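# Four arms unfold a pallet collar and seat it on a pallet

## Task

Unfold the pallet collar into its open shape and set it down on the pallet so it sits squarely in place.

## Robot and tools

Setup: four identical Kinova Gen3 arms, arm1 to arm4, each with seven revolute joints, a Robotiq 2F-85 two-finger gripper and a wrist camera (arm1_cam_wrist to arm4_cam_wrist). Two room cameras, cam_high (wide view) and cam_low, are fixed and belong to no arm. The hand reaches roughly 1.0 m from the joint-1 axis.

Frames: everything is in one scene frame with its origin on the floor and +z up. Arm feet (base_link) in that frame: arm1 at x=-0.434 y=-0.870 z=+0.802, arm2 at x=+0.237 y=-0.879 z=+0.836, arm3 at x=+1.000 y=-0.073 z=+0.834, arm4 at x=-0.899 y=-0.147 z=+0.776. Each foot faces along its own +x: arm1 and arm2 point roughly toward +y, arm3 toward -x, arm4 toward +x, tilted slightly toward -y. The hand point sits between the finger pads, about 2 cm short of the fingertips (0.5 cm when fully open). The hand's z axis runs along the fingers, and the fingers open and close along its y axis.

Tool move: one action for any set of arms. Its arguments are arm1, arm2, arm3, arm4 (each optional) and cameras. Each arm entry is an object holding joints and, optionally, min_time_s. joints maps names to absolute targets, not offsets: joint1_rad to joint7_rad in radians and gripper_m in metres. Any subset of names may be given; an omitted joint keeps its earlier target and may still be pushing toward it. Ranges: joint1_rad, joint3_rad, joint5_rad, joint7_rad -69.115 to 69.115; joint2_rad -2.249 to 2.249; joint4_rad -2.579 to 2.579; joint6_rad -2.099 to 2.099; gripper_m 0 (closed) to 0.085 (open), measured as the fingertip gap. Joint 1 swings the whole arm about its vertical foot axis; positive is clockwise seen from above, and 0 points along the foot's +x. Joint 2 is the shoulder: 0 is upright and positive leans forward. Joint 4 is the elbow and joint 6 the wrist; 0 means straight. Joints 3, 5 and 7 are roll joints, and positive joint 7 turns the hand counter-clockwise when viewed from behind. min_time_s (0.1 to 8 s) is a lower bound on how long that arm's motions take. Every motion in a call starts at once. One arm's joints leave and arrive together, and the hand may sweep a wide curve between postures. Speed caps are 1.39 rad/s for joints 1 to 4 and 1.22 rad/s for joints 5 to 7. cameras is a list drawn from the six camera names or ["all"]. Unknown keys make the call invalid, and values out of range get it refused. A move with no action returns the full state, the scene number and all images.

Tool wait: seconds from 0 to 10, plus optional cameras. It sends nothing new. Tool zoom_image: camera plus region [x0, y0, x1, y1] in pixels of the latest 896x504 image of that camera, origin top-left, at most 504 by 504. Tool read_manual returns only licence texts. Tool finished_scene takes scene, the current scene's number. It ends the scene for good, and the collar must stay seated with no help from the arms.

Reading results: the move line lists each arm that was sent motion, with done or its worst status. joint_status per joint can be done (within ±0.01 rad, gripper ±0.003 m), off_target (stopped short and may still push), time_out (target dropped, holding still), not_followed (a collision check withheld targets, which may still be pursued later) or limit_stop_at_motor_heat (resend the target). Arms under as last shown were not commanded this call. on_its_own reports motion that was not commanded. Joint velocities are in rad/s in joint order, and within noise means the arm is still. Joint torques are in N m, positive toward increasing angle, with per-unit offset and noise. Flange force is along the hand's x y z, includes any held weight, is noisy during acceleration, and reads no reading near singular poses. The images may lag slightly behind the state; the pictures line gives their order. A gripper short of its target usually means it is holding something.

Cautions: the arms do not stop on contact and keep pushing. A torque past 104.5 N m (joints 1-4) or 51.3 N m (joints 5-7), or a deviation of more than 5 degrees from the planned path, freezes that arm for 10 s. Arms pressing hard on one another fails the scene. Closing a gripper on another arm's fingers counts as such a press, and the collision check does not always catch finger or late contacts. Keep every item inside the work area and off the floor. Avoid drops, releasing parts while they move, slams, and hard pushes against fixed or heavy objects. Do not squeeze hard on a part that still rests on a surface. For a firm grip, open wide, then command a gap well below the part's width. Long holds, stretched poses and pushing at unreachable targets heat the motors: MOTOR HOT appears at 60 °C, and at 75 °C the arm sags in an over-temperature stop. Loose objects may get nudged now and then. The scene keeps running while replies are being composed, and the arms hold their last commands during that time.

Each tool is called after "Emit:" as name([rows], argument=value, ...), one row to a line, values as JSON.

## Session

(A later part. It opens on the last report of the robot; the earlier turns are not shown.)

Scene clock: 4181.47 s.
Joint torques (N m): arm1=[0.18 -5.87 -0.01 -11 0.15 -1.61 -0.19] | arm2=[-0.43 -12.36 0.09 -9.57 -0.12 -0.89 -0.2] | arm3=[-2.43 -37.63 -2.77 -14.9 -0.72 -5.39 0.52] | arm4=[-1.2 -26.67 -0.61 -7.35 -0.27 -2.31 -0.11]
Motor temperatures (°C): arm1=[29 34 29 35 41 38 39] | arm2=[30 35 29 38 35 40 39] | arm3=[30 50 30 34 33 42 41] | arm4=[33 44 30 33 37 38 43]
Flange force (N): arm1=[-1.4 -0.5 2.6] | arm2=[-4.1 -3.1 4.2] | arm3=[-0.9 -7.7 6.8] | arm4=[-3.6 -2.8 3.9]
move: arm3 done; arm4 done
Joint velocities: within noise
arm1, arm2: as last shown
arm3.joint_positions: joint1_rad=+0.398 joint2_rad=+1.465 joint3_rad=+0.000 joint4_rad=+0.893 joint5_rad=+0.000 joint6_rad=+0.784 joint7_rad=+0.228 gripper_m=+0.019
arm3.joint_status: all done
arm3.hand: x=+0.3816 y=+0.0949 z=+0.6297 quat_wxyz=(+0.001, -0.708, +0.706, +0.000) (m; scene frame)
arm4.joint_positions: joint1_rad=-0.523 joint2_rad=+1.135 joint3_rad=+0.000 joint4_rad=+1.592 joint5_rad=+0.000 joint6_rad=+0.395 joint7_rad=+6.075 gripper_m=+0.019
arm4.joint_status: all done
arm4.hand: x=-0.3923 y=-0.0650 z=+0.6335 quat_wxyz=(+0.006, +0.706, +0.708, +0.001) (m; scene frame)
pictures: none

Emit:
move(arm3={"joints": {"gripper_m": 0.045}}, arm4={"joints": {"gripper_m": 0.045}}, cameras=["cam_low", "arm1_cam_wrist", "arm2_cam_wrist", "arm3_cam_wrist", "arm4_cam_wrist"])

Emit:
zoom_image(camera="arm1_cam_wrist", region=[440, 80, 640, 300])

Emit:
zoom_image(camera="arm1_cam_wrist", region=[0, 330, 220, 504])

Emit:
zoom_image(camera="arm2_cam_wrist", region=[560, 0, 896, 504])

Emit:
zoom_image(camera="cam_low", region=[90, 130, 290, 290])

Emit:
zoom_image(camera="cam_low", region=[400, 130, 620, 330])

Scene clock: 4197.07 s.
Joint torques (N m): arm1=[0.14 -5.8 -0.01 -11.02 0.14 -1.54 -0.28] | arm2=[-0.41 -12.38 0.08 -9.61 -0.1 -0.85 -0.21] | arm3=[1.02 -27.89 -0.54 -5.62 0.02 0.39 0.45] | arm4=[0.64 -22.21 0.97 -2.84 -0.07 0.09 -0.2]
Motor temperatures (°C): arm1=[29 34 29 35 41 38 39] | arm2=[30 35 29 38 35 40 39] | arm3=[30 50 30 34 33 43 41] | arm4=[33 44 30 33 37 38 43]
Flange force (N): arm1=[-1.1 -0.8 2.8] | arm2=[-4.2 -3.2 4.4] | arm3=[0.8 6.3 4.2] | arm4=[0.7 2.6 1.3]
move: arm3 done; arm4 done
Joint velocities: within noise
arm1, arm2: as last shown
arm3.joint_positions: joint1_rad=+0.398 joint2_rad=+1.465 joint3_rad=+0.000 joint4_rad=+0.893 joint5_rad=+0.000 joint6_rad=+0.784 joint7_rad=+0.228 gripper_m=+0.045
arm3.joint_status: all done
arm3.hand: x=+0.3816 y=+0.0949 z=+0.6297 quat_wxyz=(+0.001, -0.708, +0.706, +0.001) (m; scene frame)
arm4.joint_positions: joint1_rad=-0.523 joint2_rad=+1.135 joint3_rad=+0.000 joint4_rad=+1.592 joint5_rad=+0.000 joint6_rad=+0.395 joint7_rad=+6.075 gripper_m=+0.045
arm4.joint_status: all done
arm4.hand: x=-0.3923 y=-0.0650 z=+0.6335 quat_wxyz=(+0.006, +0.706, +0.708, +0.001) (m; scene frame)
pictures: arm1_cam_wrist, arm2_cam_wrist, arm3_cam_wrist, arm4_cam_wrist, cam_low

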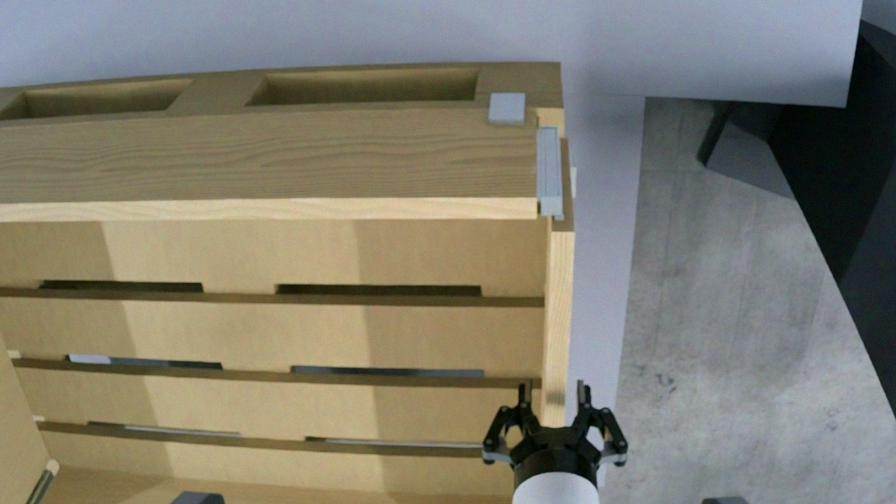

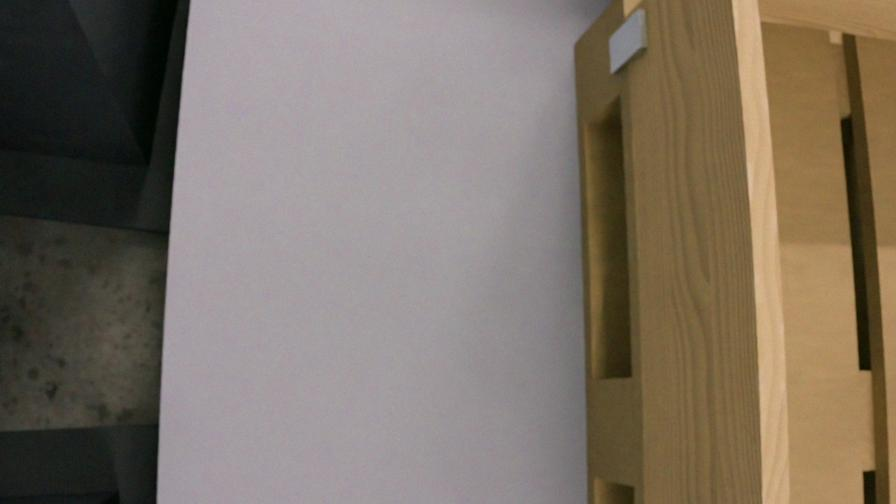

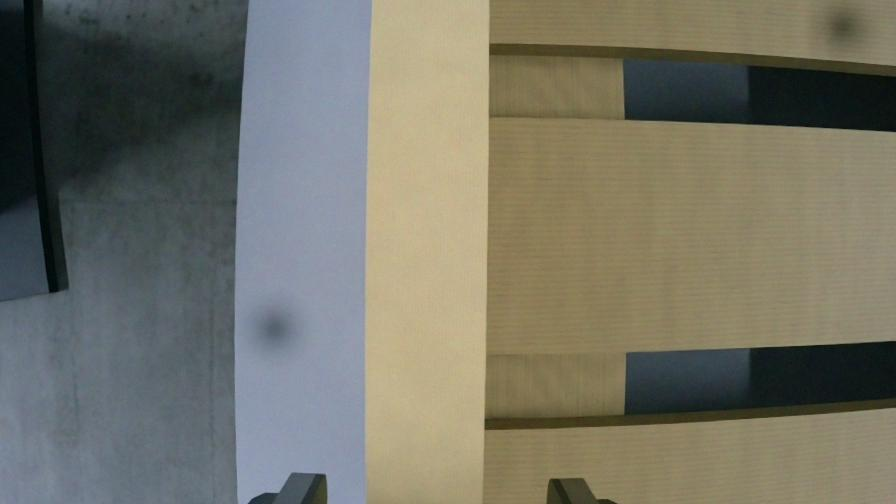

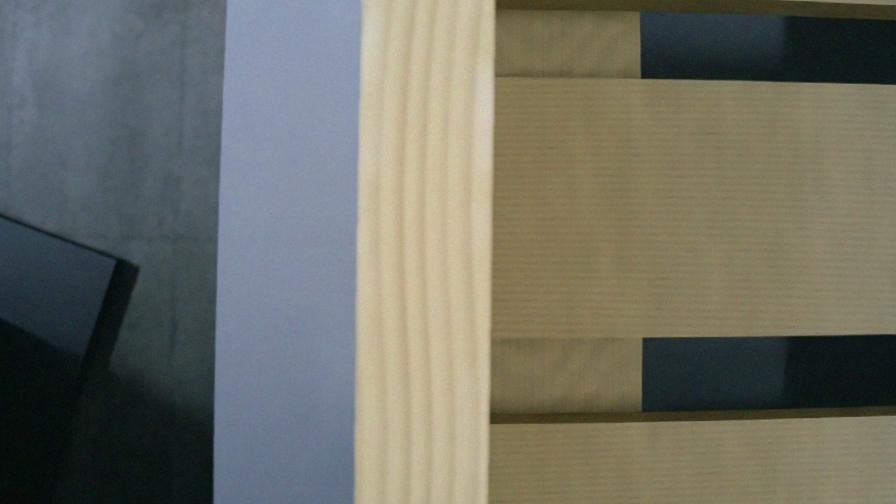

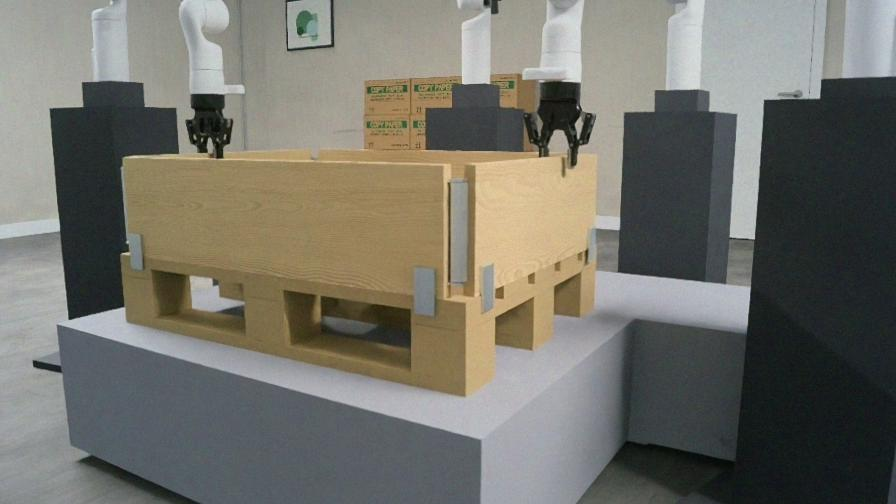

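Scaled by 2.291 from the camera's 896x504 image, which has a finer 1280x720 frame.

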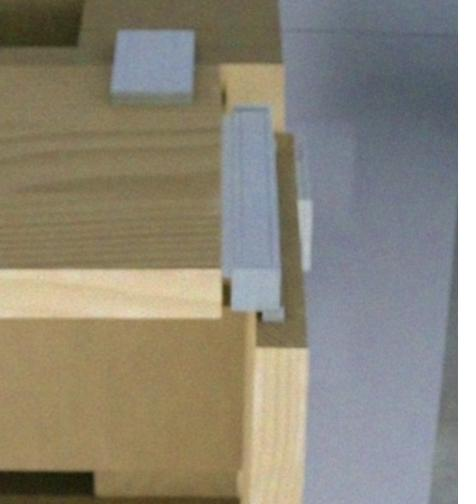

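Scaled by 2.291 from the camera's 896x504 image, which has a finer 1280x720 frame.

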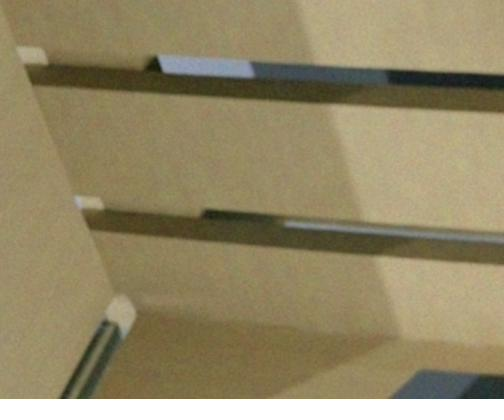

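Scaled by 1.000.

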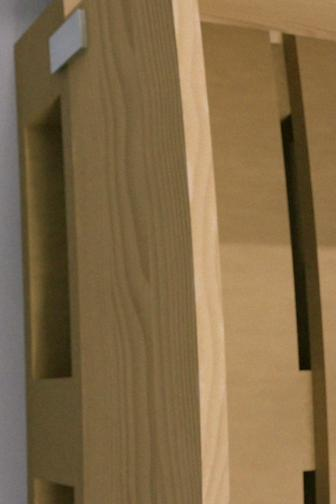

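Scaled by 2.520 from the camera's 896x504 image, which has a finer 1280x720 frame.

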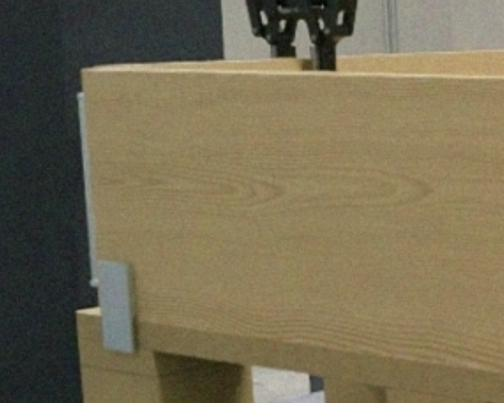

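Scaled by 2.291 from the camera's 896x504 image, which has a finer 1280x720 frame.

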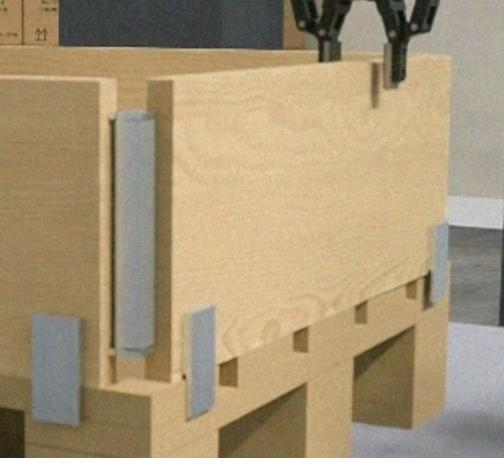

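Emit:
move(arm3={"joints": {"joint2_rad": 1.3552, "joint4_rad": 0.9683, "joint6_rad": 0.8181}, "min_time_s": 2.0}, arm4={"joints": {"joint2_rad": 1.0227, "joint4_rad": 1.6252, "joint6_rad": 0.4733}, "min_time_s": 2.0})

Emit:
move(arm3={"joints": {"joint2_rad": 1.1, "joint4_rad": 1.1}, "min_time_s": 2.5}, arm4={"joints": {"joint2_rad": 0.75, "joint4_rad": 1.75}, "min_time_s": 2.5}, cameras=["cam_low", "cam_high", "arm1_cam_wrist", "arm3_cam_wrist", "arm4_cam_wrist"])

Emit:
zoom_image(camera="cam_high", region=[330, 150, 570, 370])

Emit:
zoom_image(camera="cam_low", region=[90, 130, 350, 330])

Emit:
zoom_image(camera="cam_low", region=[350, 130, 610, 330])

Scene clock: 4217.53 s.
Joint torques (N m): arm1=[0.16 -5.85 -0.08 -11.01 0.12 -1.58 -0.23] | arm2=[-0.4 -12.37 0.11 -9.58 -0.12 -0.86 -0.21] | arm3=[1.04 -27.77 -0.55 -5.8 0 0.43 0.46] | arm4=[0.58 -21.87 0.98 -3.53 -0.07 0.06 -0.16]
Motor temperatures (°C): arm1=[29 34 29 35 41 38 39] | arm2=[30 35 29 38 35 40 39] | arm3=[30 48 30 34 33 42 41] | arm4=[33 44 30 33 37 38 43]
Flange force (N): arm1=[-1.3 -0.9 2.7] | arm2=[-4.1 -3.2 4.3] | arm3=[0.9 6.1 3.8] | arm4=[0.6 2.6 1.1]
move: arm3 done; arm4 done
Joint velocities: within noise
arm1, arm2: as last shown
arm3.joint_positions: joint1_rad=+0.398 joint2_rad=+1.355 joint3_rad=+0.000 joint4_rad=+0.968 joint5_rad=+0.000 joint6_rad=+0.818 joint7_rad=+0.228 gripper_m=+0.045
arm3.joint_status: all done
arm3.hand: x=+0.3815 y=+0.0949 z=+0.6830 quat_wxyz=(+0.001, -0.708, +0.706, +0.001) (m; scene frame)
arm4.joint_positions: joint1_rad=-0.523 joint2_rad=+1.023 joint3_rad=+0.000 joint4_rad=+1.625 joint5_rad=+0.000 joint6_rad=+0.473 joint7_rad=+6.075 gripper_m=+0.045
arm4.joint_status: all done
arm4.hand: x=-0.3918 y=-0.0644 z=+0.6858 quat_wxyz=(+0.006, +0.706, +0.708, +0.001) (m; scene frame)
pictures: none

Scene clock: 4220.33 s.
Joint torques (N m): arm1=[0.16 -5.74 -0.05 -11.04 0.17 -1.63 -0.27] | arm2=[-0.39 -12.35 0.1 -9.55 -0.09 -0.86 -0.21] | arm3=[1.01 -27.14 -0.58 -6.88 0.01 0.07 0.44] | arm4=[0.6 -20.11 0.93 -5.09 -0.08 -0.38 -0.21]
Motor temperatures (°C): arm1=[29 34 29 35 41 38 39] | arm2=[30 35 29 38 35 40 39] | arm3=[30 48 30 34 33 42 41] | arm4=[33 44 30 33 37 38 43]
Flange force (N): arm1=[-1.0 -0.9 2.5] | arm2=[-4.1 -3.1 4.3] | arm3=[1.2 5.8 3.4] | arm4=[0.5 2.7 1.2]
move: arm3 done; arm4 done
Joint velocities: within noise
arm1, arm2: as last shown
arm3.joint_positions: joint1_rad=+0.398 joint2_rad=+1.100 joint3_rad=+0.000 joint4_rad=+1.100 joint5_rad=+0.000 joint6_rad=+0.818 joint7_rad=+0.228 gripper_m=+0.045
arm3.joint_status: all done
arm3.hand: x=+0.3550 y=+0.1006 z=+0.8161 quat_wxyz=(-0.032, -0.707, +0.705, +0.053) (m; scene frame)
arm4.joint_positions: joint1_rad=-0.523 joint2_rad=+0.750 joint3_rad=+0.000 joint4_rad=+1.750 joint5_rad=+0.000 joint6_rad=+0.473 joint7_rad=+6.075 gripper_m=+0.045
arm4.joint_status: all done
arm4.hand: x=-0.3782 y=-0.0603 z=+0.8035 quat_wxyz=(+0.047, +0.704, +0.706, +0.063) (m; scene frame)
pictures: arm1_cam_wrist, arm3_cam_wrist, arm4_cam_wrist, cam_high, cam_low

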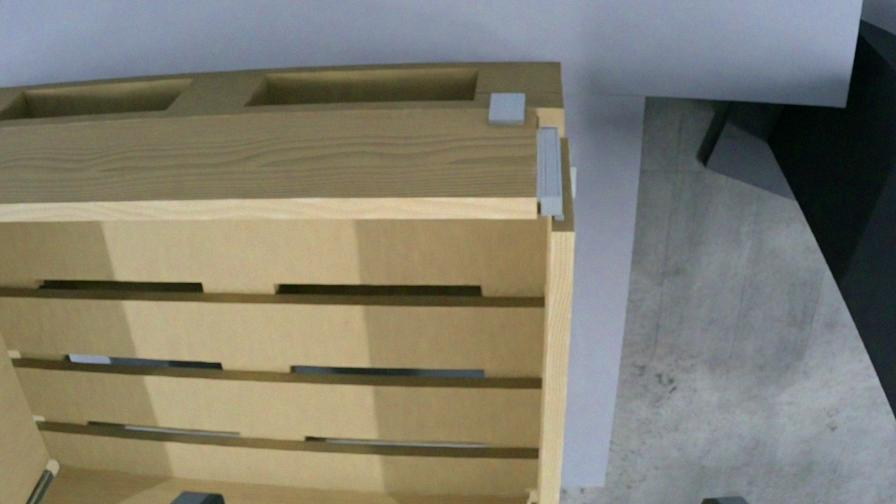

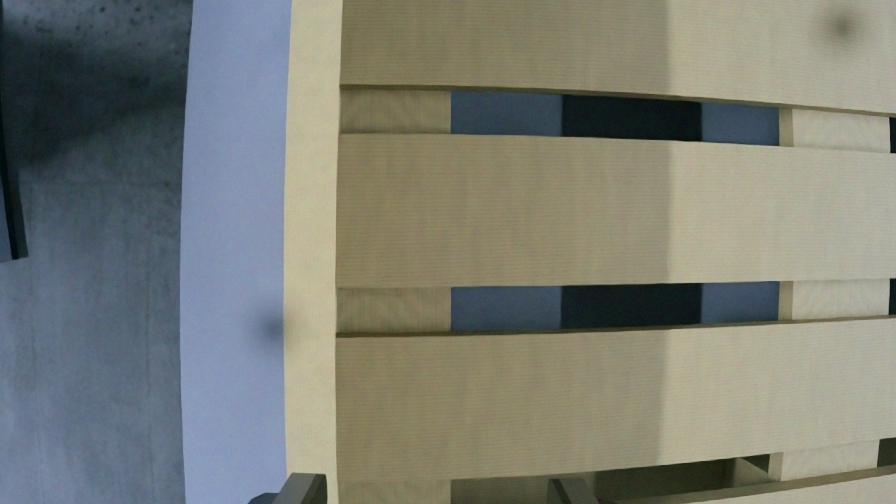

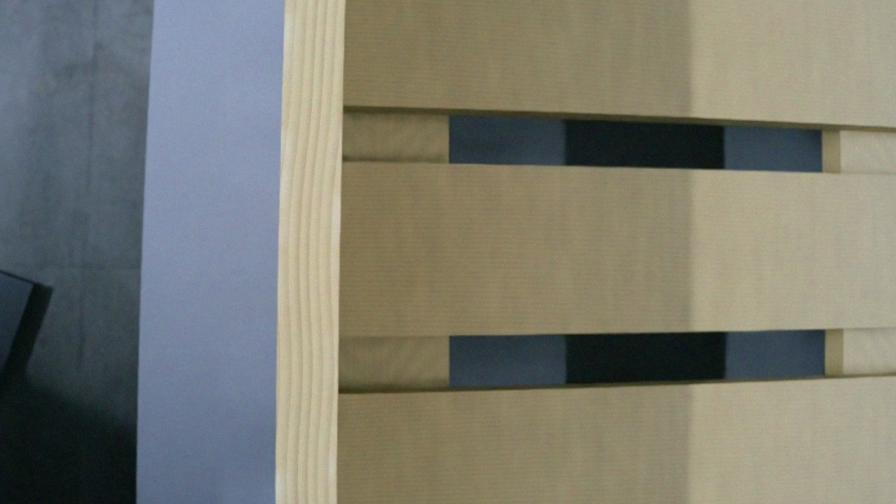

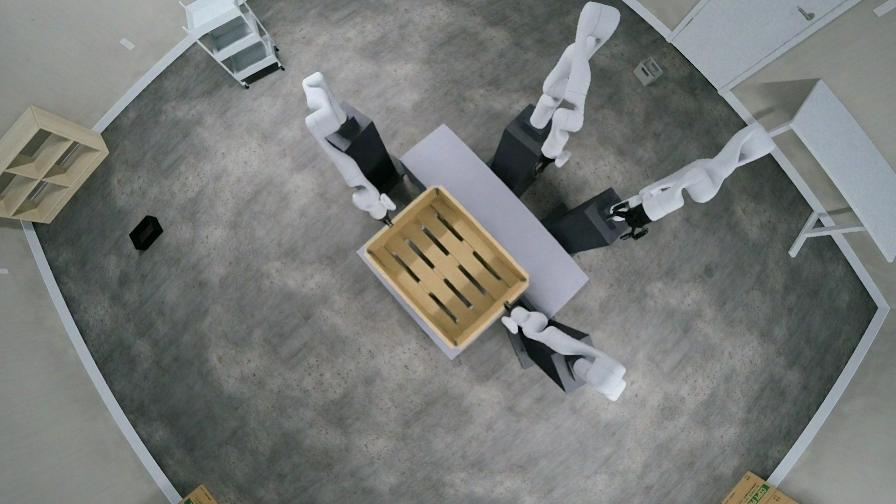

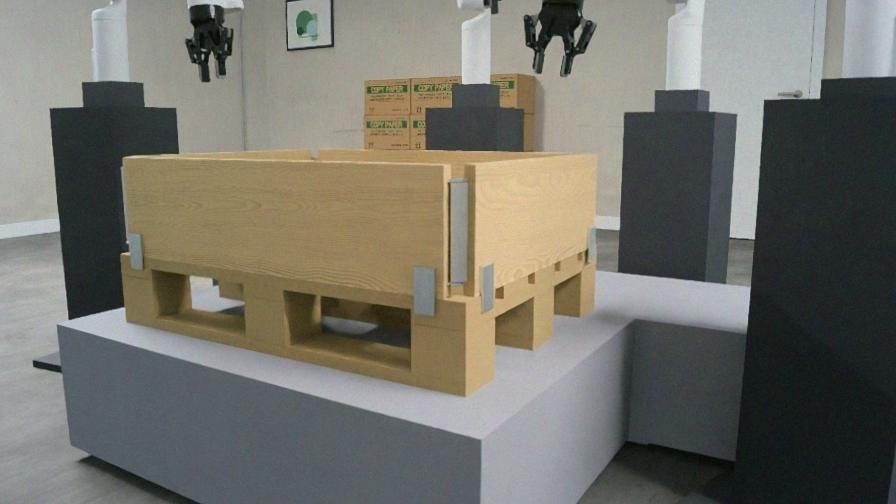

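Scaled by 2.100 from the camera's 896x504 image, which has a finer 1280x720 frame.

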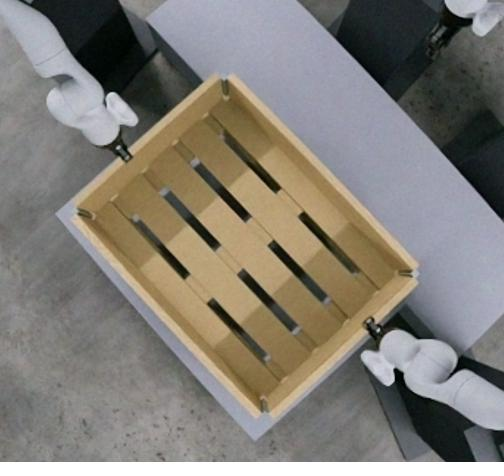

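Scaled by 1.938 from the camera's 896x504 image, which has a finer 1280x720 frame.

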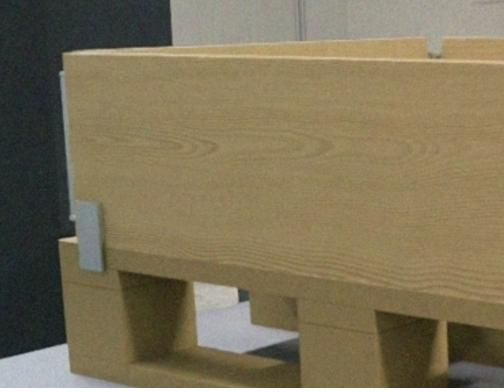

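Scaled by 1.938 from the camera's 896x504 image, which has a finer 1280x720 frame.

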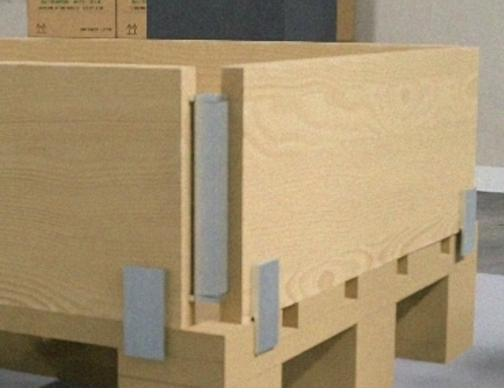

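Emit:
finished_scene(scene=2)

The scene is finished: the task was done.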